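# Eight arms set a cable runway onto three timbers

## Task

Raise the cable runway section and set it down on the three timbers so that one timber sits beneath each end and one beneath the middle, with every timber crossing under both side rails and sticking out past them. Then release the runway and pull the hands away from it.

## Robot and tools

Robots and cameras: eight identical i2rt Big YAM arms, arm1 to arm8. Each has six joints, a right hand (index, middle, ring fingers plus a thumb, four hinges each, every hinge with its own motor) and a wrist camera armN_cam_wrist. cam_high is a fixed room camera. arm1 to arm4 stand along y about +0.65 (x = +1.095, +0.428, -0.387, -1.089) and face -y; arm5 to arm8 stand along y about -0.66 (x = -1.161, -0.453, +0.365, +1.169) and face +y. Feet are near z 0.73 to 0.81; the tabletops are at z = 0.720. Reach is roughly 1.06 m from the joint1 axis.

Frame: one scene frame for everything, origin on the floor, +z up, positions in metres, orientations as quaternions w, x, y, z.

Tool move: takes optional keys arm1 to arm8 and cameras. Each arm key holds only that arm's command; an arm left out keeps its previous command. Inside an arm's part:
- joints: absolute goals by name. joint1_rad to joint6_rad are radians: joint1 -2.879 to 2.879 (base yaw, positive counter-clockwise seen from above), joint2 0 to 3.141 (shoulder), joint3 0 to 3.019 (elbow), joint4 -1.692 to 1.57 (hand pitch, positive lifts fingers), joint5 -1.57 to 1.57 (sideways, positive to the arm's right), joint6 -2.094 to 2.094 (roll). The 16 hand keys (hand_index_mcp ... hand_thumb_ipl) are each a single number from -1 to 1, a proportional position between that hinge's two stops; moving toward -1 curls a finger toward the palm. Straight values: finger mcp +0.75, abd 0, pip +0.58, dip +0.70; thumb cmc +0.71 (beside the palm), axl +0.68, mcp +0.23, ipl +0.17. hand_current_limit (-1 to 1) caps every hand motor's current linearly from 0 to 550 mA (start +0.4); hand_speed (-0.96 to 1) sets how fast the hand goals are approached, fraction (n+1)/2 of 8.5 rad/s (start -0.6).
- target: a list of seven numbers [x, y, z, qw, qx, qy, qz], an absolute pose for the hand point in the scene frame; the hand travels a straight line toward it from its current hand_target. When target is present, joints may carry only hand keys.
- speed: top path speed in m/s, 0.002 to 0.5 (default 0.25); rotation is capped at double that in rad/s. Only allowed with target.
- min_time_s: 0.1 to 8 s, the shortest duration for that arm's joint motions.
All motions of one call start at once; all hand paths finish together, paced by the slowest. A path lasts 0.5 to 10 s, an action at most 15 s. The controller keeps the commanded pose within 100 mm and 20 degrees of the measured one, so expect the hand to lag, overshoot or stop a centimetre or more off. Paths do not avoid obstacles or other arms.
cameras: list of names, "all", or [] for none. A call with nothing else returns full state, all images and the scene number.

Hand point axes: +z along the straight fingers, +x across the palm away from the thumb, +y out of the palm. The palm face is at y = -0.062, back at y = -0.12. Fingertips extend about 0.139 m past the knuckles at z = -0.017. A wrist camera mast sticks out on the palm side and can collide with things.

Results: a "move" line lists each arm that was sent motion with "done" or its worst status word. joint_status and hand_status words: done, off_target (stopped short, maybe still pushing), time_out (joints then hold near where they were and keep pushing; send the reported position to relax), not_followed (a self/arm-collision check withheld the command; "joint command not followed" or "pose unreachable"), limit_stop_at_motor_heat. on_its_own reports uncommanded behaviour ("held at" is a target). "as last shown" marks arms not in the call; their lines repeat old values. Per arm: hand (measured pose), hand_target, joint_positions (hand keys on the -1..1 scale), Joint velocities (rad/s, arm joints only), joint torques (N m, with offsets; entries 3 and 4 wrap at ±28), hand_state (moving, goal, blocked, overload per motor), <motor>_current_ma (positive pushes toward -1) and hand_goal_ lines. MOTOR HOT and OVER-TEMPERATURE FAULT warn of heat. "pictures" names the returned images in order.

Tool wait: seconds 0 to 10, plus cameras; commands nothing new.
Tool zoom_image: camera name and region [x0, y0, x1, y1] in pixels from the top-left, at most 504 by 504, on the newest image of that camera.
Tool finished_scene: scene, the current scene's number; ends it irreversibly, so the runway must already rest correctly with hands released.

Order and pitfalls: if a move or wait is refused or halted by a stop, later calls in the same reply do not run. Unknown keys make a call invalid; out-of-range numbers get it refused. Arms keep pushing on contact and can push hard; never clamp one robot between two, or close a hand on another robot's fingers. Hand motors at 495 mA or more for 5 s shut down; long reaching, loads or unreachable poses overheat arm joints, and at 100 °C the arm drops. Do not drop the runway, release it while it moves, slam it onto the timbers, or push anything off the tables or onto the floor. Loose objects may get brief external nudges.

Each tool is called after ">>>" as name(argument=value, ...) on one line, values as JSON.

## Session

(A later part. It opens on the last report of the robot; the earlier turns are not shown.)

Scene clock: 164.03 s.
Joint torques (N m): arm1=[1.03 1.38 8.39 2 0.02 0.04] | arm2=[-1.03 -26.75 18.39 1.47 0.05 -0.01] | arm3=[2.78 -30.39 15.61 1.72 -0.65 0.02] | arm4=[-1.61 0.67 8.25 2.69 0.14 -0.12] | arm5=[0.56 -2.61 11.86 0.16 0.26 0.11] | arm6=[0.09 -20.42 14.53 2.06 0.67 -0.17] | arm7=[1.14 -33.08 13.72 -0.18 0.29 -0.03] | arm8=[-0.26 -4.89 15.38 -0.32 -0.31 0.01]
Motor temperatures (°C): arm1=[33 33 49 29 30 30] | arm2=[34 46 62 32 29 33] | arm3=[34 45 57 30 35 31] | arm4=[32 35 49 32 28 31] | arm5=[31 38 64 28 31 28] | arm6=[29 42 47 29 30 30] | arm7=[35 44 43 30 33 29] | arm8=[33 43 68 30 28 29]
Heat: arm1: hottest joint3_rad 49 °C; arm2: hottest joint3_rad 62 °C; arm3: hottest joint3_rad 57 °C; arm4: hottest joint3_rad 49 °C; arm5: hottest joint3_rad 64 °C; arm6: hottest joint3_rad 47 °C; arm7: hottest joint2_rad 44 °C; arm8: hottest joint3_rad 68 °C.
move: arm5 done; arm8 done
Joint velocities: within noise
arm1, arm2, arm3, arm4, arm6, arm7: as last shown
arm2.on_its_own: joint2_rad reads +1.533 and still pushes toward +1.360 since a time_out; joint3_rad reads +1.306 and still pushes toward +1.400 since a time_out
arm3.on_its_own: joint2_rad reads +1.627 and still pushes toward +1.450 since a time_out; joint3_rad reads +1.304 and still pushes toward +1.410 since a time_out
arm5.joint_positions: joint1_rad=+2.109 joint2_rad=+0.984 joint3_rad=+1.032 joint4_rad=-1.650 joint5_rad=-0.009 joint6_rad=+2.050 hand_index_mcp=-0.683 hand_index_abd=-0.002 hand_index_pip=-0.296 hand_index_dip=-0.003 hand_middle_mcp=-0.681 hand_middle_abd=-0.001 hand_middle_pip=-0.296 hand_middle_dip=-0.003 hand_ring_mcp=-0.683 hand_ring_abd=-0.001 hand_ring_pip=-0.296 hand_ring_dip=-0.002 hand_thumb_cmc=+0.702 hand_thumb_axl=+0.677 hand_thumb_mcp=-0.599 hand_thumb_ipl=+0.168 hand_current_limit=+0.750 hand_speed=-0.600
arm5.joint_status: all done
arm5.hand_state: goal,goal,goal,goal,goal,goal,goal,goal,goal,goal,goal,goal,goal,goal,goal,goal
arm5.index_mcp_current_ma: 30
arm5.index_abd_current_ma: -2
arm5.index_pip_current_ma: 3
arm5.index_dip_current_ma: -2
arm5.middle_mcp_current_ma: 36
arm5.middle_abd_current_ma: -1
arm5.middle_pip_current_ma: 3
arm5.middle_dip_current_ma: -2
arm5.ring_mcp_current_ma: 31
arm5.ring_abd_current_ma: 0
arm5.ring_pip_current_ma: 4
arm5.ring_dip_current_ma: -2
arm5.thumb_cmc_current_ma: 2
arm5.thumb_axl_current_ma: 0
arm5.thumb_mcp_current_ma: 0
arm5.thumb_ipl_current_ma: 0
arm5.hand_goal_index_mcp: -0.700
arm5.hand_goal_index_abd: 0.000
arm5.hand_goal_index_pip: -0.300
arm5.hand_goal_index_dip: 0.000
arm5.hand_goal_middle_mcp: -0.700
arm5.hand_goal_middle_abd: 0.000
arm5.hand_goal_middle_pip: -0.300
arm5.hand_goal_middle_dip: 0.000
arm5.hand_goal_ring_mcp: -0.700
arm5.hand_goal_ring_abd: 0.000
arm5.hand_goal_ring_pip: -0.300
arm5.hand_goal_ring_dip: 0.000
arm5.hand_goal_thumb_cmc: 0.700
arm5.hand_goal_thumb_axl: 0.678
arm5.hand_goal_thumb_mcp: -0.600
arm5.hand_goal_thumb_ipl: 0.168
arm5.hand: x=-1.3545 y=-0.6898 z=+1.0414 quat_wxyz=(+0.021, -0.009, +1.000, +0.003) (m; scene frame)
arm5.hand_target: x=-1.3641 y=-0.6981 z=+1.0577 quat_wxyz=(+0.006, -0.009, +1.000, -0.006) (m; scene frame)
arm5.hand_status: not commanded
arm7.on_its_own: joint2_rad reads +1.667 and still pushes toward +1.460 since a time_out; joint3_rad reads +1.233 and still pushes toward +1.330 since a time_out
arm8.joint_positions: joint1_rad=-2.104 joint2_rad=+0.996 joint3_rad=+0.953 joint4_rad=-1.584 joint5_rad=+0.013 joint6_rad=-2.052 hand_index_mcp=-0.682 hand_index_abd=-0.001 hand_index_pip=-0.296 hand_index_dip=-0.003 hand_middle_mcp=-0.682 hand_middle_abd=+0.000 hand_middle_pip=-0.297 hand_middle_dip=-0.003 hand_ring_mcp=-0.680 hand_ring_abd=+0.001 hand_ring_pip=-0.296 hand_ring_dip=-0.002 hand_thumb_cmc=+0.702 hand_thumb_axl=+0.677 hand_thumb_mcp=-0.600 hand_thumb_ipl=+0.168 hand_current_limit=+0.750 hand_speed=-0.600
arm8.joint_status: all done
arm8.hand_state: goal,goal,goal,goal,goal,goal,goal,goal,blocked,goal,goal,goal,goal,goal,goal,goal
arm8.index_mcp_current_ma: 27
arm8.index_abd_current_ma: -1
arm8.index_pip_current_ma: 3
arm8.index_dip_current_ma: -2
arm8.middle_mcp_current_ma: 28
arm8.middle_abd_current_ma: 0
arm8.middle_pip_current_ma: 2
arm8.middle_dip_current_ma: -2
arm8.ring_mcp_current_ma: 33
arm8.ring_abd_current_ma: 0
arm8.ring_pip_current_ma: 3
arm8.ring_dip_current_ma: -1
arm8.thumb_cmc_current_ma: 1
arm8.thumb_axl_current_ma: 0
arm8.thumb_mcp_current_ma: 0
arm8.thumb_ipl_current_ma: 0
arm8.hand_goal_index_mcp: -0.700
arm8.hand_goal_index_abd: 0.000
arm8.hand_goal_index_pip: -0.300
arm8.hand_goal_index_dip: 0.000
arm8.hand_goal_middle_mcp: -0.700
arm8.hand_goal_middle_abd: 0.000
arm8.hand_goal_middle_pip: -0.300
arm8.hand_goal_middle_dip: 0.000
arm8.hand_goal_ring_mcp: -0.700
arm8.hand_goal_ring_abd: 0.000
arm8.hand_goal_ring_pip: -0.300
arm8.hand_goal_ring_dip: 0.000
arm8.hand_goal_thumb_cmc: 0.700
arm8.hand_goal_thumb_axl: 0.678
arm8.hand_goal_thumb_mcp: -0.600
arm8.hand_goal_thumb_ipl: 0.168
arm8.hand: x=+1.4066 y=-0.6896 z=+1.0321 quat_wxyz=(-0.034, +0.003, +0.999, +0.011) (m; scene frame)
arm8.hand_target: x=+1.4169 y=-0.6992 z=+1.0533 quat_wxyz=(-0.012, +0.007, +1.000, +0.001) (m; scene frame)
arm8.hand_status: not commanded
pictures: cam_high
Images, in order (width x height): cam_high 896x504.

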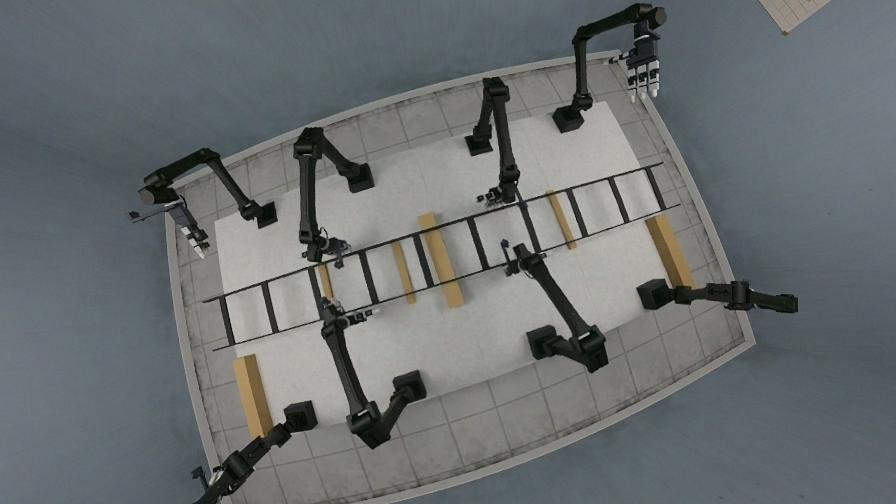

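>>> zoom_image(camera="cam_high", region=[600, 150, 750, 330])

>>> zoom_image(camera="cam_high", region=[180, 280, 340, 480])

Scaled by 2.800.

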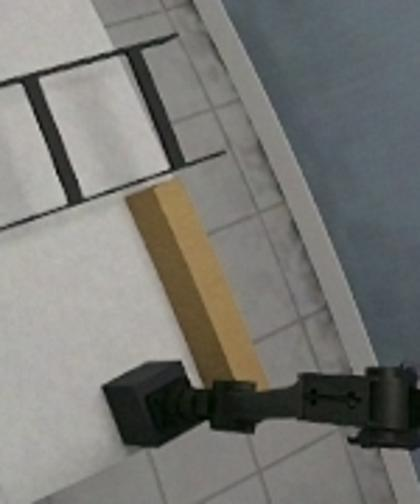

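Scaled by 2.520.

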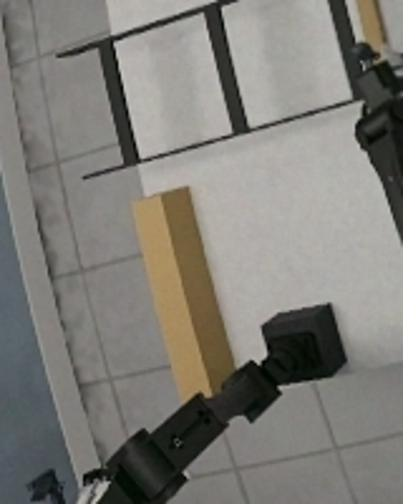

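>>> move(arm5={"target":[-1.43,-0.86,0.98,0,0,1,0],"speed":0.2}, arm8={"target":[1.46,-0.86,0.98,0,0,1,0],"speed":0.2}, cameras=["cam_high"])

Scene clock: 167.70 s.
Joint torques (N m): arm1=[0.91 1.55 8.5 1.98 -0.01 0.03] | arm2=[-0.56 -26.29 18.07 1.47 0.07 -0.03] | arm3=[2.78 -30.33 15.62 1.72 -0.65 0.02] | arm4=[-1.67 0.62 8.25 2.67 0.15 -0.11] | arm5=[1.38 -7.77 11.36 0.62 0.28 0.16] | arm6=[-0.09 -20.42 14.5 2.07 0.66 -0.17] | arm7=[1.2 -33.38 13.75 -0.2 0.29 -0.03] | arm8=[-0.44 -7.18 14.61 0.13 -0.23 0.04]
Motor temperatures (°C): arm1=[33 33 49 29 30 30] | arm2=[34 46 62 32 29 33] | arm3=[34 45 57 30 35 31] | arm4=[32 35 49 32 28 31] | arm5=[31 37 64 28 31 28] | arm6=[29 42 47 29 30 30] | arm7=[35 45 44 30 33 29] | arm8=[33 43 68 30 29 29]
Heat: arm1: hottest joint3_rad 49 °C; arm2: hottest joint3_rad 62 °C; arm3: hottest joint3_rad 57 °C; arm4: hottest joint3_rad 49 °C; arm5: hottest joint3_rad 64 °C; arm6: hottest joint3_rad 47 °C; arm7: hottest joint2_rad 45 °C; arm8: hottest joint3_rad 68 °C.
move: arm5 off_target; arm8 off_target
Joint velocities: within noise
arm1, arm2, arm3, arm4, arm6, arm7: as last shown
arm2.on_its_own: joint2_rad reads +1.533 and still pushes toward +1.360 since a time_out; joint3_rad reads +1.306 and still pushes toward +1.400 since a time_out
arm3.on_its_own: joint2_rad reads +1.627 and still pushes toward +1.450 since a time_out; joint3_rad reads +1.304 and still pushes toward +1.410 since a time_out
arm5.joint_positions: joint1_rad=+2.362 joint2_rad=+1.368 joint3_rad=+1.157 joint4_rad=-1.404 joint5_rad=-0.131 joint6_rad=+2.095 hand_index_mcp=-0.683 hand_index_abd=-0.002 hand_index_pip=-0.296 hand_index_dip=-0.003 hand_middle_mcp=-0.681 hand_middle_abd=-0.001 hand_middle_pip=-0.296 hand_middle_dip=-0.003 hand_ring_mcp=-0.683 hand_ring_abd=-0.001 hand_ring_pip=-0.296 hand_ring_dip=-0.002 hand_thumb_cmc=+0.702 hand_thumb_axl=+0.677 hand_thumb_mcp=-0.600 hand_thumb_ipl=+0.168 hand_current_limit=+0.750 hand_speed=-0.600
arm5.joint_status: not commanded
arm5.hand_state: goal,goal,goal,goal,goal,goal,goal,goal,goal,goal,goal,goal,goal,goal,goal,goal
arm5.index_mcp_current_ma: 30
arm5.index_abd_current_ma: -2
arm5.index_pip_current_ma: 3
arm5.index_dip_current_ma: -2
arm5.middle_mcp_current_ma: 36
arm5.middle_abd_current_ma: -1
arm5.middle_pip_current_ma: 3
arm5.middle_dip_current_ma: -2
arm5.ring_mcp_current_ma: 31
arm5.ring_abd_current_ma: 0
arm5.ring_pip_current_ma: 4
arm5.ring_dip_current_ma: -2
arm5.thumb_cmc_current_ma: 2
arm5.thumb_axl_current_ma: 0
arm5.thumb_mcp_current_ma: 0
arm5.thumb_ipl_current_ma: 0
arm5.hand_goal_index_mcp: -0.700
arm5.hand_goal_index_abd: 0.000
arm5.hand_goal_index_pip: -0.300
arm5.hand_goal_index_dip: 0.000
arm5.hand_goal_middle_mcp: -0.700
arm5.hand_goal_middle_abd: 0.000
arm5.hand_goal_middle_pip: -0.300
arm5.hand_goal_middle_dip: 0.000
arm5.hand_goal_ring_mcp: -0.700
arm5.hand_goal_ring_abd: 0.000
arm5.hand_goal_ring_pip: -0.300
arm5.hand_goal_ring_dip: 0.000
arm5.hand_goal_thumb_cmc: 0.700
arm5.hand_goal_thumb_axl: 0.678
arm5.hand_goal_thumb_mcp: -0.600
arm5.hand_goal_thumb_ipl: 0.168
arm5.hand: x=-1.4178 y=-0.8429 z=+0.9693 quat_wxyz=(+0.061, -0.111, +0.991, -0.041) (m; scene frame)
arm5.hand_target: x=-1.4300 y=-0.8588 z=+0.9800 quat_wxyz=(+0.045, -0.113, +0.991, -0.052) (m; scene frame)
arm5.hand_status: off_target (0.024 m and 15.3 deg from the pose sent, 0.196 m and 2.7 deg at the start; a joint's target at an end of its range on 51 of 55 steps)
arm7.on_its_own: joint2_rad reads +1.667 and still pushes toward +1.460 since a time_out; joint3_rad reads +1.233 and still pushes toward +1.330 since a time_out
arm8.joint_positions: joint1_rad=-2.371 joint2_rad=+1.305 joint3_rad=+1.045 joint4_rad=-1.360 joint5_rad=+0.159 joint6_rad=-2.070 hand_index_mcp=-0.682 hand_index_abd=-0.001 hand_index_pip=-0.296 hand_index_dip=-0.003 hand_middle_mcp=-0.682 hand_middle_abd=+0.000 hand_middle_pip=-0.297 hand_middle_dip=-0.003 hand_ring_mcp=-0.680 hand_ring_abd=+0.001 hand_ring_pip=-0.296 hand_ring_dip=-0.002 hand_thumb_cmc=+0.702 hand_thumb_axl=+0.677 hand_thumb_mcp=-0.600 hand_thumb_ipl=+0.168 hand_current_limit=+0.750 hand_speed=-0.600
arm8.joint_status: not commanded
arm8.hand_state: goal,goal,goal,goal,goal,goal,goal,goal,blocked,goal,goal,goal,goal,goal,goal,goal
arm8.index_mcp_current_ma: 27
arm8.index_abd_current_ma: -1
arm8.index_pip_current_ma: 3
arm8.index_dip_current_ma: -2
arm8.middle_mcp_current_ma: 28
arm8.middle_abd_current_ma: 0
arm8.middle_pip_current_ma: 2
arm8.middle_dip_current_ma: -2
arm8.ring_mcp_current_ma: 33
arm8.ring_abd_current_ma: 0
arm8.ring_pip_current_ma: 3
arm8.ring_dip_current_ma: -1
arm8.thumb_cmc_current_ma: 1
arm8.thumb_axl_current_ma: 0
arm8.thumb_mcp_current_ma: 0
arm8.thumb_ipl_current_ma: 0
arm8.hand_goal_index_mcp: -0.700
arm8.hand_goal_index_abd: 0.000
arm8.hand_goal_index_pip: -0.300
arm8.hand_goal_index_dip: 0.000
arm8.hand_goal_middle_mcp: -0.700
arm8.hand_goal_middle_abd: 0.000
arm8.hand_goal_middle_pip: -0.300
arm8.hand_goal_middle_dip: 0.000
arm8.hand_goal_ring_mcp: -0.700
arm8.hand_goal_ring_abd: 0.000
arm8.hand_goal_ring_pip: -0.300
arm8.hand_goal_ring_dip: 0.000
arm8.hand_goal_thumb_cmc: 0.700
arm8.hand_goal_thumb_axl: 0.678
arm8.hand_goal_thumb_mcp: -0.600
arm8.hand_goal_thumb_ipl: 0.168
arm8.hand: x=+1.4455 y=-0.8391 z=+0.9665 quat_wxyz=(-0.073, +0.124, +0.988, -0.046) (m; scene frame)
arm8.hand_target: x=+1.4596 y=-0.8588 z=+0.9802 quat_wxyz=(-0.053, +0.130, +0.988, -0.059) (m; scene frame)
arm8.hand_status: off_target (0.029 m and 17.4 deg from the pose sent, 0.186 m and 4.1 deg at the start; a joint's target at an end of its range on 53 of 55 steps)
pictures: cam_high
Images, in order (width x height): cam_high 896x504.

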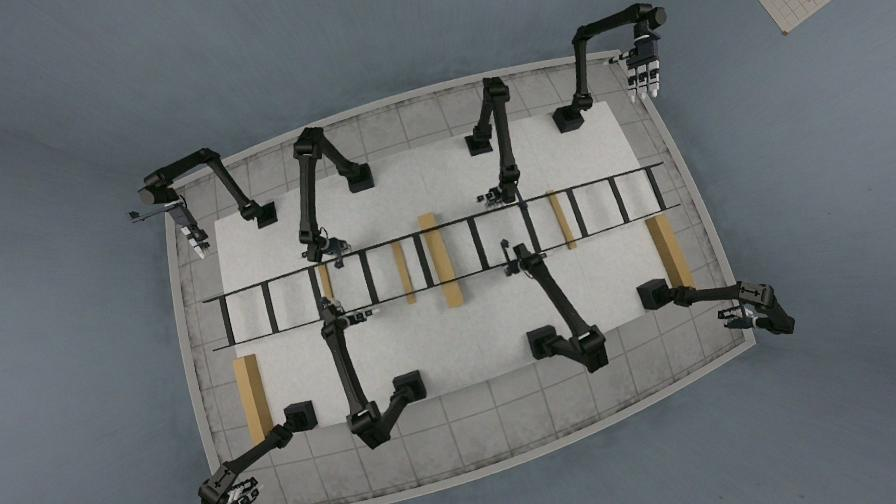

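>>> move(arm5={"target":[-1.43,-0.86,0.778,0,0,1,0],"speed":0.2}, arm8={"target":[1.46,-0.86,0.778,0,0,1,0],"speed":0.2}, cameras=["cam_high","arm5_cam_wrist","arm8_cam_wrist"])

Scene clock: 170.23 s.
Joint torques (N m): arm1=[0.97 1.55 8.38 1.96 0.02 0.02] | arm2=[-0.56 -26.7 18.26 1.37 0.07 -0.02] | arm3=[2.9 -30.27 15.65 1.72 -0.65 0.01] | arm4=[-1.67 0.62 8.25 2.66 0.14 -0.11] | arm5=[1.03 -10.58 5.11 0.59 0.28 0.1] | arm6=[-0.03 -20.54 14.48 2.09 0.65 -0.16] | arm7=[1.14 -33.2 13.72 -0.21 0.29 -0.04] | arm8=[-0.21 -9.76 5.74 0.44 -0.21 -0.03]
Motor temperatures (°C): arm1=[33 33 49 29 30 30] | arm2=[34 46 62 32 29 33] | arm3=[34 45 57 30 35 31] | arm4=[32 35 49 32 28 31] | arm5=[31 37 63 28 31 28] | arm6=[29 42 48 29 30 30] | arm7=[35 46 44 30 33 29] | arm8=[33 43 67 30 29 29]
Heat: arm1: hottest joint3_rad 49 °C; arm2: hottest joint3_rad 62 °C; arm3: hottest joint3_rad 57 °C; arm4: hottest joint3_rad 49 °C; arm5: hottest joint3_rad 63 °C; arm6: hottest joint3_rad 48 °C; arm7: hottest joint2_rad 46 °C; arm8: hottest joint3_rad 67 °C.
move: arm5 off_target; arm8 off_target
Joint velocities: within noise
arm1, arm2, arm3, arm4, arm6, arm7: as last shown
arm2.on_its_own: joint2_rad reads +1.533 and still pushes toward +1.360 since a time_out; joint3_rad reads +1.306 and still pushes toward +1.400 since a time_out
arm3.on_its_own: joint2_rad reads +1.627 and still pushes toward +1.450 since a time_out; joint3_rad reads +1.304 and still pushes toward +1.410 since a time_out
arm5.joint_positions: joint1_rad=+2.363 joint2_rad=+1.622 joint3_rad=+0.910 joint4_rad=-0.845 joint5_rad=-0.117 joint6_rad=+2.097 hand_index_mcp=-0.684 hand_index_abd=-0.002 hand_index_pip=-0.296 hand_index_dip=-0.003 hand_middle_mcp=-0.682 hand_middle_abd=-0.001 hand_middle_pip=-0.296 hand_middle_dip=-0.003 hand_ring_mcp=-0.684 hand_ring_abd=-0.001 hand_ring_pip=-0.296 hand_ring_dip=-0.002 hand_thumb_cmc=+0.702 hand_thumb_axl=+0.677 hand_thumb_mcp=-0.600 hand_thumb_ipl=+0.168 hand_current_limit=+0.750 hand_speed=-0.600
arm5.joint_status: not commanded
arm5.hand_state: goal,goal,goal,goal,goal,goal,goal,goal,goal,goal,goal,goal,goal,goal,goal,goal
arm5.index_mcp_current_ma: 28
arm5.index_abd_current_ma: -2
arm5.index_pip_current_ma: 3
arm5.index_dip_current_ma: -2
arm5.middle_mcp_current_ma: 34
arm5.middle_abd_current_ma: -1
arm5.middle_pip_current_ma: 3
arm5.middle_dip_current_ma: -2
arm5.ring_mcp_current_ma: 29
arm5.ring_abd_current_ma: 0
arm5.ring_pip_current_ma: 4
arm5.ring_dip_current_ma: -2
arm5.thumb_cmc_current_ma: 1
arm5.thumb_axl_current_ma: 0
arm5.thumb_mcp_current_ma: 0
arm5.thumb_ipl_current_ma: 0
arm5.hand_goal_index_mcp: -0.700
arm5.hand_goal_index_abd: 0.000
arm5.hand_goal_index_pip: -0.300
arm5.hand_goal_index_dip: 0.000
arm5.hand_goal_middle_mcp: -0.700
arm5.hand_goal_middle_abd: 0.000
arm5.hand_goal_middle_pip: -0.300
arm5.hand_goal_middle_dip: 0.000
arm5.hand_goal_ring_mcp: -0.700
arm5.hand_goal_ring_abd: 0.000
arm5.hand_goal_ring_pip: -0.300
arm5.hand_goal_ring_dip: 0.000
arm5.hand_goal_thumb_cmc: 0.700
arm5.hand_goal_thumb_axl: 0.678
arm5.hand_goal_thumb_mcp: -0.600
arm5.hand_goal_thumb_ipl: 0.168
arm5.hand: x=-1.4372 y=-0.8600 z=+0.7862 quat_wxyz=(+0.035, -0.112, +0.992, -0.052) (m; scene frame)
arm5.hand_target: x=-1.4306 y=-0.8592 z=+0.7783 quat_wxyz=(+0.042, -0.113, +0.992, -0.045) (m; scene frame)
arm5.hand_status: off_target (0.011 m and 14.8 deg from the pose sent, 0.192 m and 15.3 deg at the start; a joint's target at an end of its range on 58 of 58 steps)
arm7.on_its_own: joint2_rad reads +1.667 and still pushes toward +1.460 since a time_out; joint3_rad reads +1.233 and still pushes toward +1.330 since a time_out
arm8.joint_positions: joint1_rad=-2.375 joint2_rad=+1.608 joint3_rad=+0.823 joint4_rad=-0.776 joint5_rad=+0.144 joint6_rad=-2.071 hand_index_mcp=-0.683 hand_index_abd=-0.001 hand_index_pip=-0.296 hand_index_dip=-0.003 hand_middle_mcp=-0.683 hand_middle_abd=+0.000 hand_middle_pip=-0.297 hand_middle_dip=-0.003 hand_ring_mcp=-0.680 hand_ring_abd=+0.001 hand_ring_pip=-0.296 hand_ring_dip=-0.002 hand_thumb_cmc=+0.702 hand_thumb_axl=+0.677 hand_thumb_mcp=-0.600 hand_thumb_ipl=+0.168 hand_current_limit=+0.750 hand_speed=-0.600
arm8.joint_status: not commanded
arm8.hand_state: goal,goal,goal,goal,goal,goal,goal,goal,goal,goal,goal,goal,goal,goal,goal,goal
arm8.index_mcp_current_ma: 25
arm8.index_abd_current_ma: -1
arm8.index_pip_current_ma: 3
arm8.index_dip_current_ma: -2
arm8.middle_mcp_current_ma: 26
arm8.middle_abd_current_ma: 0
arm8.middle_pip_current_ma: 2
arm8.middle_dip_current_ma: -2
arm8.ring_mcp_current_ma: 31
arm8.ring_abd_current_ma: 0
arm8.ring_pip_current_ma: 3
arm8.ring_dip_current_ma: -1
arm8.thumb_cmc_current_ma: 1
arm8.thumb_axl_current_ma: 0
arm8.thumb_mcp_current_ma: 0
arm8.thumb_ipl_current_ma: 0
arm8.hand_goal_index_mcp: -0.700
arm8.hand_goal_index_abd: 0.000
arm8.hand_goal_index_pip: -0.300
arm8.hand_goal_index_dip: 0.000
arm8.hand_goal_middle_mcp: -0.700
arm8.hand_goal_middle_abd: 0.000
arm8.hand_goal_middle_pip: -0.300
arm8.hand_goal_middle_dip: 0.000
arm8.hand_goal_ring_mcp: -0.700
arm8.hand_goal_ring_abd: 0.000
arm8.hand_goal_ring_pip: -0.300
arm8.hand_goal_ring_dip: 0.000
arm8.hand_goal_thumb_cmc: 0.700
arm8.hand_goal_thumb_axl: 0.678
arm8.hand_goal_thumb_mcp: -0.600
arm8.hand_goal_thumb_ipl: 0.168
arm8.hand: x=+1.4680 y=-0.8587 z=+0.7863 quat_wxyz=(-0.045, +0.128, +0.989, -0.058) (m; scene frame)
arm8.hand_target: x=+1.4606 y=-0.8591 z=+0.7782 quat_wxyz=(-0.050, +0.133, +0.989, -0.052) (m; scene frame)
arm8.hand_status: off_target (0.012 m and 17.0 deg from the pose sent, 0.190 m and 17.4 deg at the start; a joint's target at an end of its range on 58 of 58 steps)
pictures: arm5_cam_wrist, arm8_cam_wrist, cam_high
Images, in order (width x height): arm5_cam_wrist 896x504, arm8_cam_wrist 896x504, cam_high 896x504.

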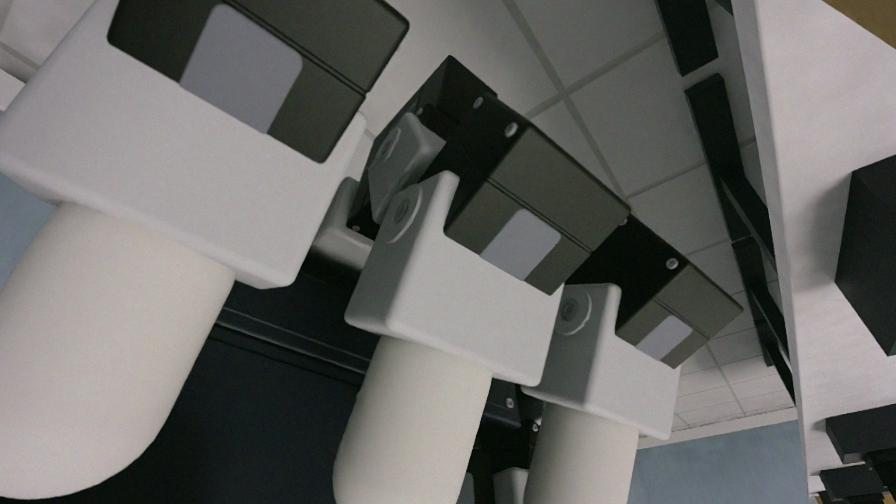

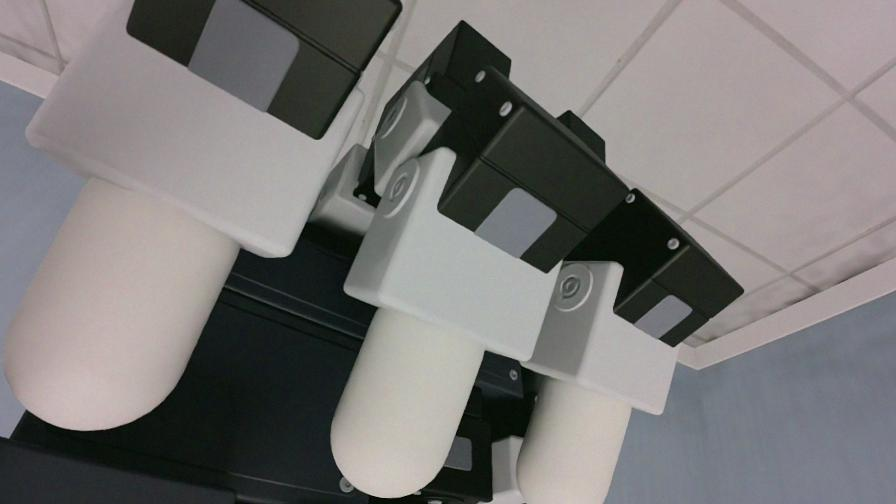

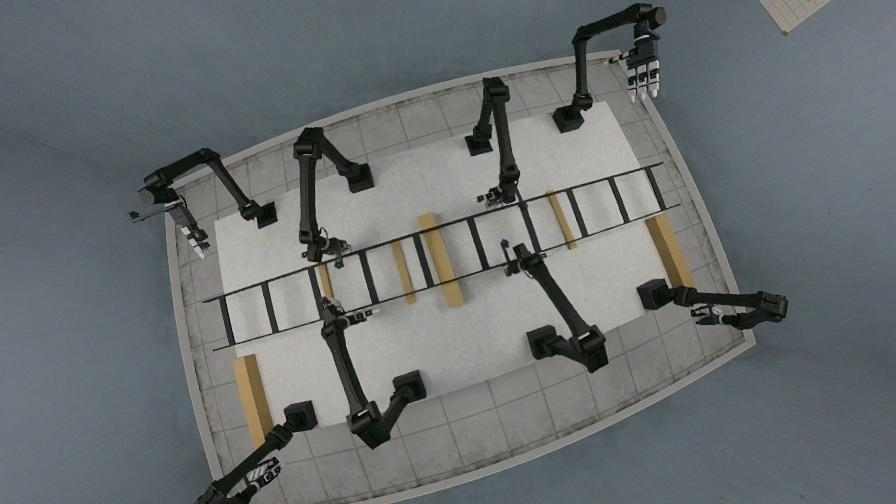

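>>> move(arm5={"target":[-1.43,-0.75,0.772,0,0,1,0],"speed":0.12}, arm8={"target":[1.46,-0.75,0.772,0,0,1,0],"speed":0.12}, cameras=["cam_high","arm5_cam_wrist","arm8_cam_wrist"])

>>> zoom_image(camera="cam_high", region=[600, 150, 800, 350])

>>> zoom_image(camera="cam_high", region=[180, 304, 380, 504])

Scene clock: 176.97 s.
Joint torques (N m): arm1=[1.32 1.49 8.44 2.03 -0.01 0.03] | arm2=[-0.15 -26.93 18.1 1.4 0.06 -0.07] | arm3=[2.9 -30.33 15.61 1.73 -0.65 0.03] | arm4=[-1.61 0.67 8.24 2.67 0.14 -0.11] | arm5=[-2.78 -9.7 4.22 0.68 1.13 0.07] | arm6=[0.09 -20.31 14.53 2.03 0.66 -0.17] | arm7=[1.2 -33.26 13.75 -0.23 0.29 -0.03] | arm8=[2.43 -10.75 4.86 0.44 -0.34 0.1]
Motor temperatures (°C): arm1=[33 33 49 29 30 30] | arm2=[34 47 61 32 29 33] | arm3=[34 46 57 30 35 31] | arm4=[32 35 49 32 28 31] | arm5=[31 37 60 28 32 28] | arm6=[29 42 48 29 30 30] | arm7=[35 47 45 30 33 29] | arm8=[33 42 64 30 29 29]
Heat: arm1: hottest joint3_rad 49 °C; arm2: hottest joint3_rad 61 °C; arm3: hottest joint3_rad 57 °C; arm4: hottest joint3_rad 49 °C; arm5: hottest joint3_rad 60 °C; arm6: hottest joint3_rad 48 °C; arm7: hottest joint2_rad 47 °C; arm8: hottest joint3_rad 64 °C.
move: arm5 off_target; arm8 off_target
Joint velocities: within noise
arm1.joint_positions: joint1_rad=-0.165 joint2_rad=+0.526 joint3_rad=+1.342 joint4_rad=-1.298 joint5_rad=-0.031 joint6_rad=+1.119 hand_index_mcp=+0.754 hand_index_abd=+0.001 hand_index_pip=+0.577 hand_index_dip=+0.696 hand_middle_mcp=+0.755 hand_middle_abd=+0.001 hand_middle_pip=+0.577 hand_middle_dip=+0.696 hand_ring_mcp=+0.754 hand_ring_abd=+0.001 hand_ring_pip=+0.577 hand_ring_dip=+0.696 hand_thumb_cmc=+0.714 hand_thumb_axl=+0.677 hand_thumb_mcp=+0.226 hand_thumb_ipl=+0.168 hand_current_limit=+0.400 hand_speed=-0.600
arm1.joint_status: not commanded
arm1.hand_state: goal,goal,goal,goal,goal,goal,goal,goal,goal,goal,goal,goal,goal,goal,goal,goal
arm1.index_mcp_current_ma: 1
arm1.index_abd_current_ma: 1
arm1.index_pip_current_ma: 1
arm1.index_dip_current_ma: 0
arm1.middle_mcp_current_ma: 1
arm1.middle_abd_current_ma: 1
arm1.middle_pip_current_ma: 1
arm1.middle_dip_current_ma: 0
arm1.ring_mcp_current_ma: 1
arm1.ring_abd_current_ma: 1
arm1.ring_pip_current_ma: 1
arm1.ring_dip_current_ma: 0
arm1.thumb_cmc_current_ma: 1
arm1.thumb_axl_current_ma: -1
arm1.thumb_mcp_current_ma: 0
arm1.thumb_ipl_current_ma: -1
arm1.hand_goal_index_mcp: 0.754
arm1.hand_goal_index_abd: 0.000
arm1.hand_goal_index_pip: 0.576
arm1.hand_goal_index_dip: 0.696
arm1.hand_goal_middle_mcp: 0.754
arm1.hand_goal_middle_abd: 0.000
arm1.hand_goal_middle_pip: 0.576
arm1.hand_goal_middle_dip: 0.696
arm1.hand_goal_ring_mcp: 0.754
arm1.hand_goal_ring_abd: 0.000
arm1.hand_goal_ring_pip: 0.576
arm1.hand_goal_ring_dip: 0.696
arm1.hand_goal_thumb_cmc: 0.714
arm1.hand_goal_thumb_axl: 0.678
arm1.hand_goal_thumb_mcp: 0.226
arm1.hand_goal_thumb_ipl: 0.168
arm1.hand: x=+0.9834 y=+0.4414 z=+1.3654 quat_wxyz=(+0.449, +0.697, -0.497, +0.256) (m; scene frame)
arm1.hand_target: x=+0.9839 y=+0.4449 z=+1.3754 quat_wxyz=(+0.458, +0.692, -0.493, +0.261) (m; scene frame)
arm1.hand_status: not commanded
arm2, arm3, arm6, arm7: as last shown
arm2.on_its_own: joint2_rad reads +1.533 and still pushes toward +1.360 since a time_out; joint3_rad reads +1.306 and still pushes toward +1.400 since a time_out
arm3.on_its_own: joint2_rad reads +1.627 and still pushes toward +1.450 since a time_out; joint3_rad reads +1.304 and still pushes toward +1.410 since a time_out
arm4.joint_positions: joint1_rad=+0.112 joint2_rad=+0.646 joint3_rad=+1.345 joint4_rad=-1.195 joint5_rad=+0.079 joint6_rad=+1.070 hand_index_mcp=+0.755 hand_index_abd=+0.000 hand_index_pip=+0.577 hand_index_dip=+0.696 hand_middle_mcp=+0.755 hand_middle_abd=+0.000 hand_middle_pip=+0.577 hand_middle_dip=+0.696 hand_ring_mcp=+0.755 hand_ring_abd=+0.000 hand_ring_pip=+0.577 hand_ring_dip=+0.696 hand_thumb_cmc=+0.715 hand_thumb_axl=+0.677 hand_thumb_mcp=+0.226 hand_thumb_ipl=+0.168 hand_current_limit=+0.400 hand_speed=-0.600
arm4.joint_status: not commanded
arm4.hand_state: goal,goal,goal,goal,goal,goal,goal,goal,goal,goal,goal,goal,goal,goal,goal,goal
arm4.index_mcp_current_ma: 1
arm4.index_abd_current_ma: 0
arm4.index_pip_current_ma: 0
arm4.index_dip_current_ma: 0
arm4.middle_mcp_current_ma: 0
arm4.middle_abd_current_ma: 0
arm4.middle_pip_current_ma: 0
arm4.middle_dip_current_ma: 0
arm4.ring_mcp_current_ma: 0
arm4.ring_abd_current_ma: 0
arm4.ring_pip_current_ma: 0
arm4.ring_dip_current_ma: 0
arm4.thumb_cmc_current_ma: 0
arm4.thumb_axl_current_ma: 0
arm4.thumb_mcp_current_ma: 0
arm4.thumb_ipl_current_ma: 0
arm4.hand_goal_index_mcp: 0.754
arm4.hand_goal_index_abd: 0.000
arm4.hand_goal_index_pip: 0.576
arm4.hand_goal_index_dip: 0.696
arm4.hand_goal_middle_mcp: 0.754
arm4.hand_goal_middle_abd: 0.000
arm4.hand_goal_middle_pip: 0.576
arm4.hand_goal_middle_dip: 0.696
arm4.hand_goal_ring_mcp: 0.754
arm4.hand_goal_ring_abd: 0.000
arm4.hand_goal_ring_pip: 0.576
arm4.hand_goal_ring_dip: 0.696
arm4.hand_goal_thumb_cmc: 0.714
arm4.hand_goal_thumb_axl: 0.678
arm4.hand_goal_thumb_mcp: 0.226
arm4.hand_goal_thumb_ipl: 0.168
arm4.hand: x=-1.1415 y=+0.3599 z=+1.2931 quat_wxyz=(+0.442, +0.760, -0.398, +0.261) (m; scene frame)
arm4.hand_target: x=-1.1417 y=+0.3625 z=+1.3034 quat_wxyz=(+0.450, +0.755, -0.396, +0.267) (m; scene frame)
arm4.hand_status: not commanded
arm5.joint_positions: joint1_rad=+2.187 joint2_rad=+1.537 joint3_rad=+0.742 joint4_rad=-0.758 joint5_rad=-0.020 joint6_rad=+2.103 hand_index_mcp=-0.682 hand_index_abd=-0.002 hand_index_pip=-0.297 hand_index_dip=-0.003 hand_middle_mcp=-0.682 hand_middle_abd=-0.001 hand_middle_pip=-0.296 hand_middle_dip=-0.003 hand_ring_mcp=-0.684 hand_ring_abd=-0.001 hand_ring_pip=-0.296 hand_ring_dip=-0.002 hand_thumb_cmc=+0.701 hand_thumb_axl=+0.677 hand_thumb_mcp=-0.600 hand_thumb_ipl=+0.168 hand_current_limit=+0.750 hand_speed=-0.600
arm5.joint_status: not commanded
arm5.hand_state: goal,goal,goal,goal,goal,goal,goal,goal,goal,goal,goal,goal,goal,goal,goal,goal
arm5.index_mcp_current_ma: 35
arm5.index_abd_current_ma: -2
arm5.index_pip_current_ma: 3
arm5.index_dip_current_ma: -2
arm5.middle_mcp_current_ma: 33
arm5.middle_abd_current_ma: -1
arm5.middle_pip_current_ma: 3
arm5.middle_dip_current_ma: -2
arm5.ring_mcp_current_ma: 29
arm5.ring_abd_current_ma: 0
arm5.ring_pip_current_ma: 4
arm5.ring_dip_current_ma: -2
arm5.thumb_cmc_current_ma: 1
arm5.thumb_axl_current_ma: -1
arm5.thumb_mcp_current_ma: 0
arm5.thumb_ipl_current_ma: 0
arm5.hand_goal_index_mcp: -0.700
arm5.hand_goal_index_abd: 0.000
arm5.hand_goal_index_pip: -0.300
arm5.hand_goal_index_dip: 0.000
arm5.hand_goal_middle_mcp: -0.700
arm5.hand_goal_middle_abd: 0.000
arm5.hand_goal_middle_pip: -0.300
arm5.hand_goal_middle_dip: 0.000
arm5.hand_goal_ring_mcp: -0.700
arm5.hand_goal_ring_abd: 0.000
arm5.hand_goal_ring_pip: -0.300
arm5.hand_goal_ring_dip: 0.000
arm5.hand_goal_thumb_cmc: 0.700
arm5.hand_goal_thumb_axl: 0.678
arm5.hand_goal_thumb_mcp: -0.600
arm5.hand_goal_thumb_ipl: 0.168
arm5.hand: x=-1.4323 y=-0.7653 z=+0.7735 quat_wxyz=(+0.003, -0.021, +1.000, -0.014) (m; scene frame)
arm5.hand_target: x=-1.4297 y=-0.7501 z=+0.7720 quat_wxyz=(+0.002, -0.006, +1.000, -0.003) (m; scene frame)
arm5.hand_status: off_target (0.015 m and 2.9 deg from the pose sent, 0.111 m and 14.8 deg at the start; a joint's target at an end of its range on 58 of 58 steps)
arm7.on_its_own: joint2_rad reads +1.667 and still pushes toward +1.460 since a time_out; joint3_rad reads +1.233 and still pushes toward +1.330 since a time_out
arm8.joint_positions: joint1_rad=-2.197 joint2_rad=+1.548 joint3_rad=+0.649 joint4_rad=-0.677 joint5_rad=+0.039 joint6_rad=-2.071 hand_index_mcp=-0.683 hand_index_abd=-0.001 hand_index_pip=-0.296 hand_index_dip=-0.003 hand_middle_mcp=-0.683 hand_middle_abd=+0.000 hand_middle_pip=-0.297 hand_middle_dip=-0.003 hand_ring_mcp=-0.680 hand_ring_abd=+0.001 hand_ring_pip=-0.296 hand_ring_dip=-0.002 hand_thumb_cmc=+0.702 hand_thumb_axl=+0.677 hand_thumb_mcp=-0.600 hand_thumb_ipl=+0.168 hand_current_limit=+0.750 hand_speed=-0.600
arm8.joint_status: not commanded
arm8.hand_state: goal,goal,goal,goal,goal,goal,goal,goal,goal,goal,goal,goal,goal,goal,goal,goal
arm8.index_mcp_current_ma: 25
arm8.index_abd_current_ma: -1
arm8.index_pip_current_ma: 3
arm8.index_dip_current_ma: -2
arm8.middle_mcp_current_ma: 26
arm8.middle_abd_current_ma: 0
arm8.middle_pip_current_ma: 2
arm8.middle_dip_current_ma: -2
arm8.ring_mcp_current_ma: 31
arm8.ring_abd_current_ma: 0
arm8.ring_pip_current_ma: 3
arm8.ring_dip_current_ma: -1
arm8.thumb_cmc_current_ma: 1
arm8.thumb_axl_current_ma: 0
arm8.thumb_mcp_current_ma: 0
arm8.thumb_ipl_current_ma: 0
arm8.hand_goal_index_mcp: -0.700
arm8.hand_goal_index_abd: 0.000
arm8.hand_goal_index_pip: -0.300
arm8.hand_goal_index_dip: 0.000
arm8.hand_goal_middle_mcp: -0.700
arm8.hand_goal_middle_abd: 0.000
arm8.hand_goal_middle_pip: -0.300
arm8.hand_goal_middle_dip: 0.000
arm8.hand_goal_ring_mcp: -0.700
arm8.hand_goal_ring_abd: 0.000
arm8.hand_goal_ring_pip: -0.300
arm8.hand_goal_ring_dip: 0.000
arm8.hand_goal_thumb_cmc: 0.700
arm8.hand_goal_thumb_axl: 0.678
arm8.hand_goal_thumb_mcp: -0.600
arm8.hand_goal_thumb_ipl: 0.168
arm8.hand: x=+1.4600 y=-0.7546 z=+0.7702 quat_wxyz=(-0.018, +0.040, +0.999, -0.012) (m; scene frame)
arm8.hand_target: x=+1.4605 y=-0.7494 z=+0.7720 quat_wxyz=(-0.010, +0.030, +0.999, -0.015) (m; scene frame)
arm8.hand_status: off_target (0.005 m and 5.2 deg from the pose sent, 0.110 m and 17.0 deg at the start; a joint's target at an end of its range on 58 of 58 steps)
pictures: arm5_cam_wrist, arm8_cam_wrist, cam_high
Images, in order (width x height): arm5_cam_wrist 896x504, arm8_cam_wrist 896x504, cam_high 896x504.

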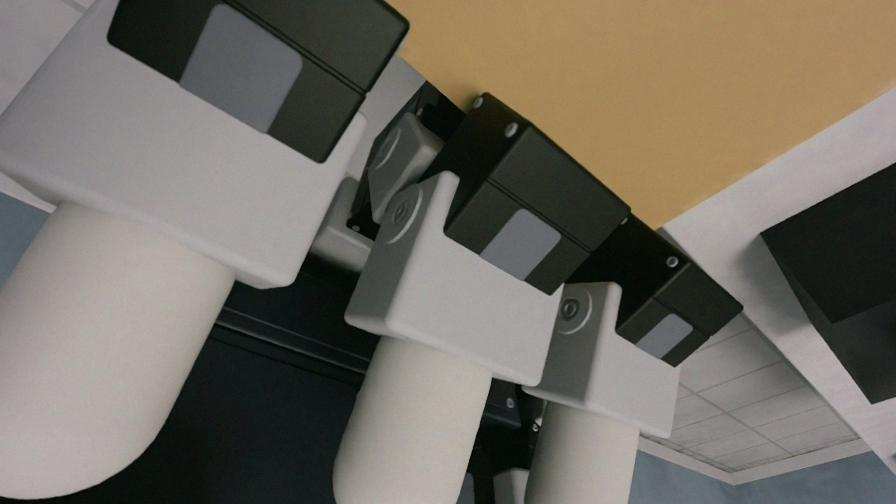

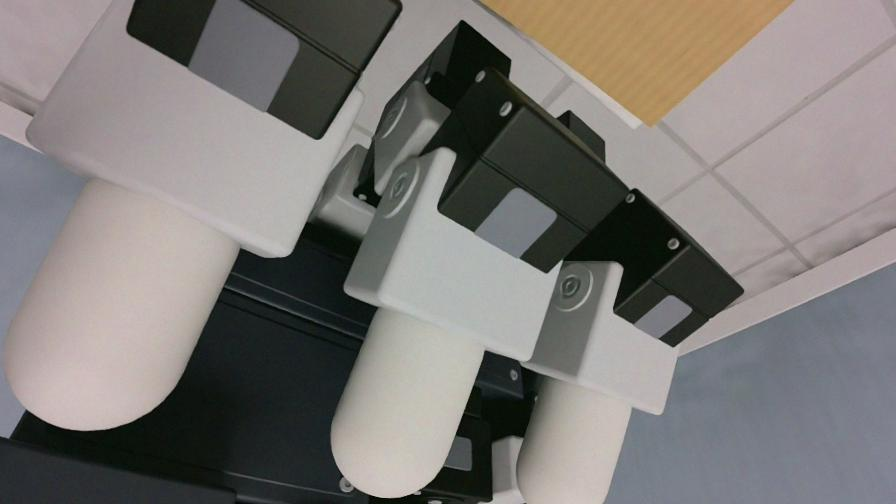

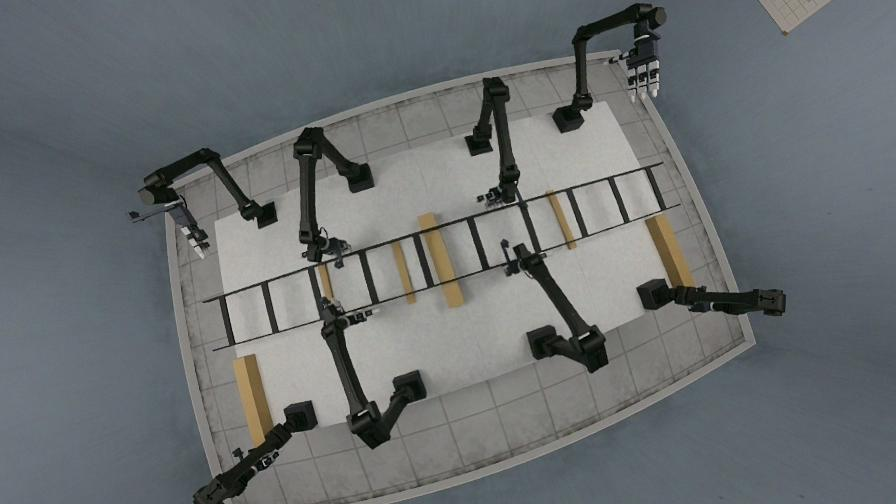

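Scaled by 2.520.

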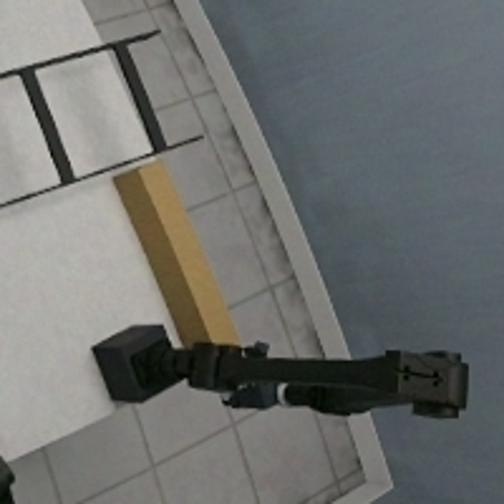

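Scaled by 2.520.

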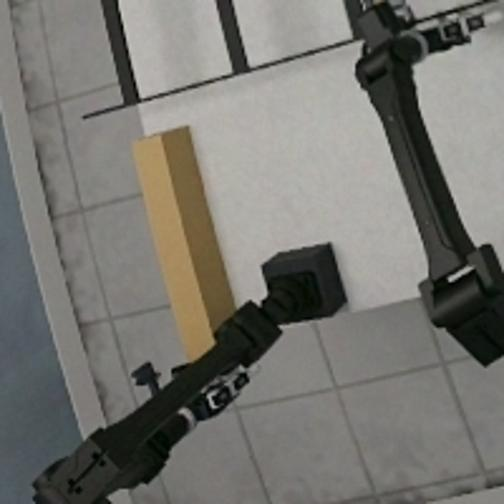

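>>> move(arm5={"target":[-1.43,-0.70,0.772,0,0,1,0],"speed":0.09}, arm8={"target":[1.458,-0.70,0.772,0,0,1,0],"speed":0.09}, cameras=["cam_high","arm5_cam_wrist","arm8_cam_wrist"])

>>> zoom_image(camera="cam_high", region=[600, 150, 800, 350])

>>> zoom_image(camera="cam_high", region=[180, 304, 380, 504])

Scene clock: 179.43 s.
Joint torques (N m): arm1=[0.97 1.44 8.5 2 0.04 0] | arm2=[-0.85 -26.93 18.07 1.26 0.05 -0.05] | arm3=[2.78 -30.33 15.61 1.72 -0.65 0.03] | arm4=[-1.67 0.62 8.24 2.66 0.15 -0.11] | arm5=[-2.73 -9.11 3.6 0.29 1.39 -0.47] | arm6=[0.09 -20.42 14.52 2.06 0.66 -0.17] | arm7=[1.14 -33.26 13.75 -0.21 0.29 -0.03] | arm8=[3.96 -8.64 3.77 -0.08 -1.56 0.56]
Motor temperatures (°C): arm1=[33 33 49 29 30 30] | arm2=[34 47 62 32 29 33] | arm3=[34 46 57 30 35 31] | arm4=[32 35 49 32 28 31] | arm5=[31 37 59 28 32 28] | arm6=[29 43 48 29 30 30] | arm7=[35 48 45 30 33 29] | arm8=[33 42 63 30 29 29]
Heat: arm1: hottest joint3_rad 49 °C; arm2: hottest joint3_rad 62 °C; arm3: hottest joint3_rad 57 °C; arm4: hottest joint3_rad 49 °C; arm5: hottest joint3_rad 59 °C; arm6: hottest joint3_rad 48 °C; arm7: hottest joint2_rad 48 °C; arm8: hottest joint3_rad 63 °C.
move: arm5 off_target; arm8 off_target
Joint velocities: within noise
arm1, arm2, arm3, arm4, arm6, arm7: as last shown
arm2.on_its_own: joint2_rad reads +1.533 and still pushes toward +1.360 since a time_out; joint3_rad reads +1.306 and still pushes toward +1.400 since a time_out
arm3.on_its_own: joint2_rad reads +1.627 and still pushes toward +1.450 since a time_out; joint3_rad reads +1.304 and still pushes toward +1.410 since a time_out
arm5.joint_positions: joint1_rad=+2.059 joint2_rad=+1.483 joint3_rad=+0.686 joint4_rad=-0.740 joint5_rad=-0.019 joint6_rad=+2.027 hand_index_mcp=-0.671 hand_index_abd=-0.002 hand_index_pip=-0.297 hand_index_dip=-0.003 hand_middle_mcp=-0.682 hand_middle_abd=-0.001 hand_middle_pip=-0.296 hand_middle_dip=-0.003 hand_ring_mcp=-0.684 hand_ring_abd=-0.001 hand_ring_pip=-0.296 hand_ring_dip=-0.002 hand_thumb_cmc=+0.701 hand_thumb_axl=+0.677 hand_thumb_mcp=-0.600 hand_thumb_ipl=+0.168 hand_current_limit=+0.750 hand_speed=-0.600
arm5.joint_status: not commanded
arm5.hand_state: blocked,goal,goal,goal,goal,goal,goal,goal,goal,goal,goal,goal,goal,goal,goal,goal
arm5.index_mcp_current_ma: 66
arm5.index_abd_current_ma: -2
arm5.index_pip_current_ma: 3
arm5.index_dip_current_ma: -2
arm5.middle_mcp_current_ma: 33
arm5.middle_abd_current_ma: -1
arm5.middle_pip_current_ma: 3
arm5.middle_dip_current_ma: -2
arm5.ring_mcp_current_ma: 29
arm5.ring_abd_current_ma: 0
arm5.ring_pip_current_ma: 4
arm5.ring_dip_current_ma: -2
arm5.thumb_cmc_current_ma: 1
arm5.thumb_axl_current_ma: -1
arm5.thumb_mcp_current_ma: 0
arm5.thumb_ipl_current_ma: 0
arm5.hand_goal_index_mcp: -0.700
arm5.hand_goal_index_abd: 0.000
arm5.hand_goal_index_pip: -0.300
arm5.hand_goal_index_dip: 0.000
arm5.hand_goal_middle_mcp: -0.700
arm5.hand_goal_middle_abd: 0.000
arm5.hand_goal_middle_pip: -0.300
arm5.hand_goal_middle_dip: 0.000
arm5.hand_goal_ring_mcp: -0.700
arm5.hand_goal_ring_abd: 0.000
arm5.hand_goal_ring_pip: -0.300
arm5.hand_goal_ring_dip: 0.000
arm5.hand_goal_thumb_cmc: 0.700
arm5.hand_goal_thumb_axl: 0.678
arm5.hand_goal_thumb_mcp: -0.600
arm5.hand_goal_thumb_ipl: 0.168
arm5.hand: x=-1.4348 y=-0.7204 z=+0.7749 quat_wxyz=(-0.006, +0.005, +1.000, -0.017) (m; scene frame)
arm5.hand_target: x=-1.4293 y=-0.7011 z=+0.7723 quat_wxyz=(+0.001, +0.000, +1.000, +0.000) (m; scene frame)
arm5.hand_status: off_target (0.021 m and 2.1 deg from the pose sent, 0.065 m and 3.0 deg at the start)
arm7.on_its_own: joint2_rad reads +1.667 and still pushes toward +1.460 since a time_out; joint3_rad reads +1.233 and still pushes toward +1.330 since a time_out
arm8.joint_positions: joint1_rad=-2.106 joint2_rad=+1.498 joint3_rad=+0.603 joint4_rad=-0.640 joint5_rad=+0.032 joint6_rad=-2.072 hand_index_mcp=-0.683 hand_index_abd=-0.001 hand_index_pip=-0.296 hand_index_dip=-0.003 hand_middle_mcp=-0.683 hand_middle_abd=+0.000 hand_middle_pip=-0.297 hand_middle_dip=-0.003 hand_ring_mcp=-0.660 hand_ring_abd=+0.001 hand_ring_pip=-0.296 hand_ring_dip=-0.002 hand_thumb_cmc=+0.701 hand_thumb_axl=+0.677 hand_thumb_mcp=-0.600 hand_thumb_ipl=+0.168 hand_current_limit=+0.750 hand_speed=-0.600
arm8.joint_status: not commanded
arm8.hand_state: goal,goal,goal,goal,goal,goal,goal,goal,blocked,goal,goal,goal,goal,goal,goal,goal
arm8.index_mcp_current_ma: 25
arm8.index_abd_current_ma: -1
arm8.index_pip_current_ma: 3
arm8.index_dip_current_ma: -2
arm8.middle_mcp_current_ma: 26
arm8.middle_abd_current_ma: 0
arm8.middle_pip_current_ma: 2
arm8.middle_dip_current_ma: -2
arm8.ring_mcp_current_ma: 86
arm8.ring_abd_current_ma: 0
arm8.ring_pip_current_ma: 2
arm8.ring_dip_current_ma: -1
arm8.thumb_cmc_current_ma: 1
arm8.thumb_axl_current_ma: 0
arm8.thumb_mcp_current_ma: 0
arm8.thumb_ipl_current_ma: 0
arm8.hand_goal_index_mcp: -0.700
arm8.hand_goal_index_abd: 0.000
arm8.hand_goal_index_pip: -0.300
arm8.hand_goal_index_dip: 0.000
arm8.hand_goal_middle_mcp: -0.700
arm8.hand_goal_middle_abd: 0.000
arm8.hand_goal_middle_pip: -0.300
arm8.hand_goal_middle_dip: 0.000
arm8.hand_goal_ring_mcp: -0.700
arm8.hand_goal_ring_abd: 0.000
arm8.hand_goal_ring_pip: -0.300
arm8.hand_goal_ring_dip: 0.000
arm8.hand_goal_thumb_cmc: 0.700
arm8.hand_goal_thumb_axl: 0.678
arm8.hand_goal_thumb_mcp: -0.600
arm8.hand_goal_thumb_ipl: 0.168
arm8.hand: x=+1.4609 y=-0.7228 z=+0.7735 quat_wxyz=(+0.002, -0.006, +1.000, -0.018) (m; scene frame)
arm8.hand_target: x=+1.4571 y=-0.7013 z=+0.7721 quat_wxyz=(-0.001, +0.000, +1.000, +0.000) (m; scene frame)
arm8.hand_status: off_target (0.023 m and 2.2 deg from the pose sent, 0.055 m and 5.2 deg at the start)
pictures: arm5_cam_wrist, arm8_cam_wrist, cam_high
Images, in order (width x height): arm5_cam_wrist 896x504, arm8_cam_wrist 896x504, cam_high 896x504.

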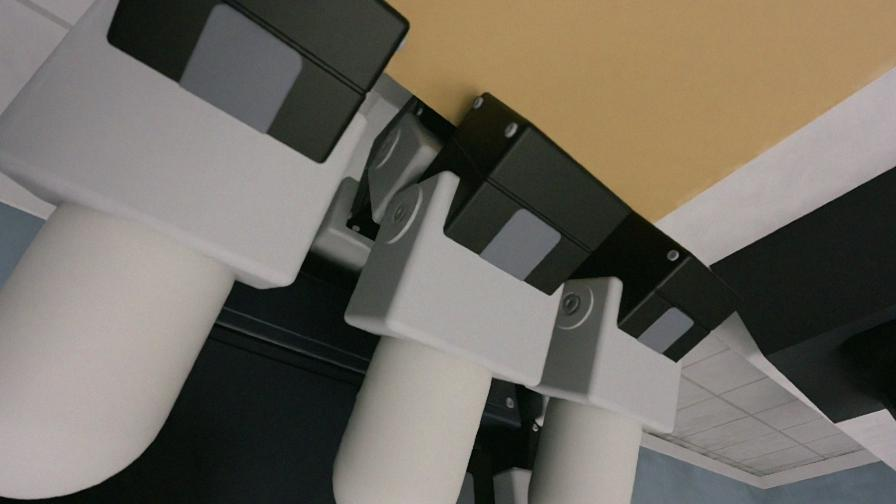

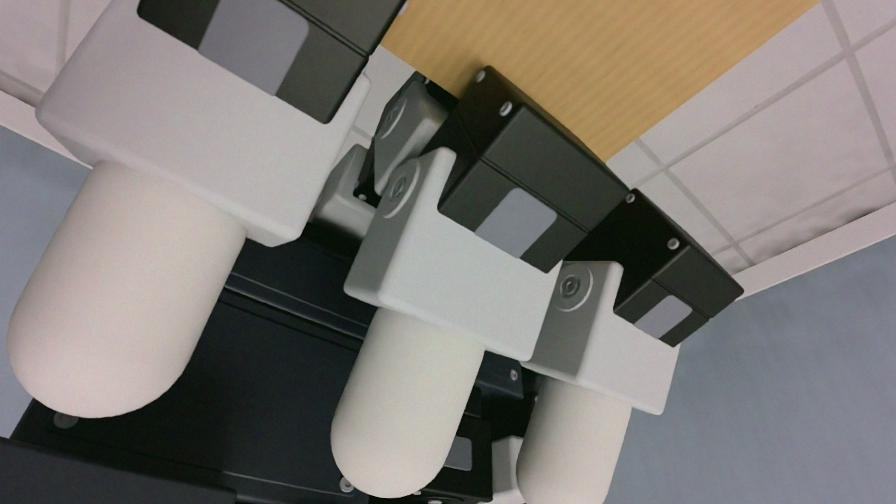

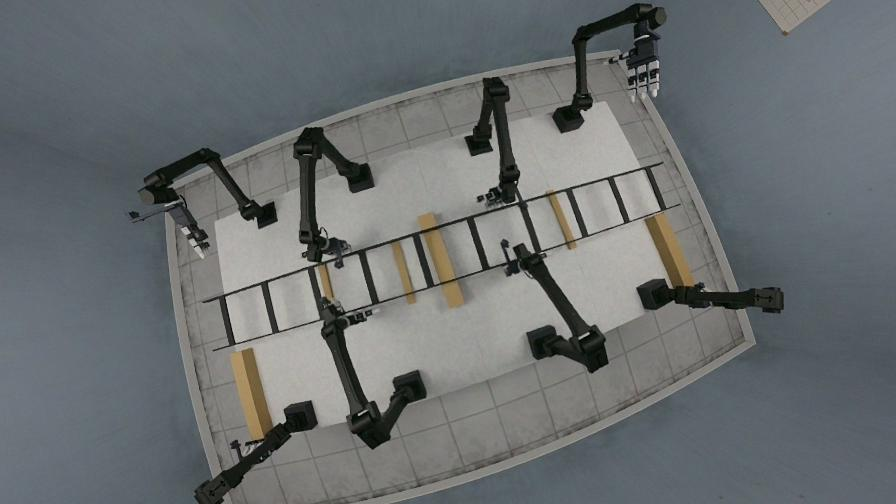

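Scaled by 2.520.

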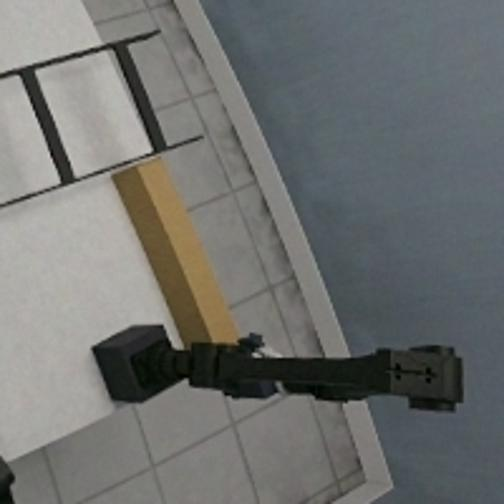

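Scaled by 2.520.

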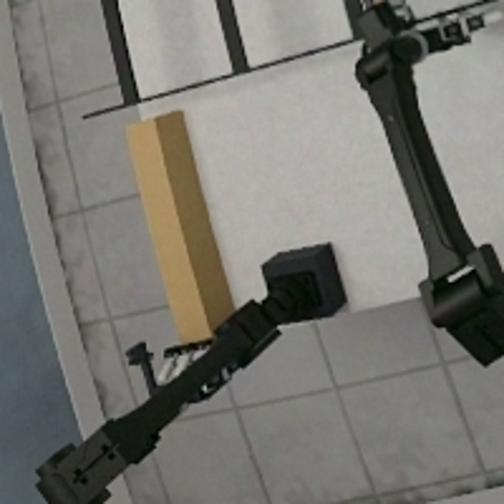

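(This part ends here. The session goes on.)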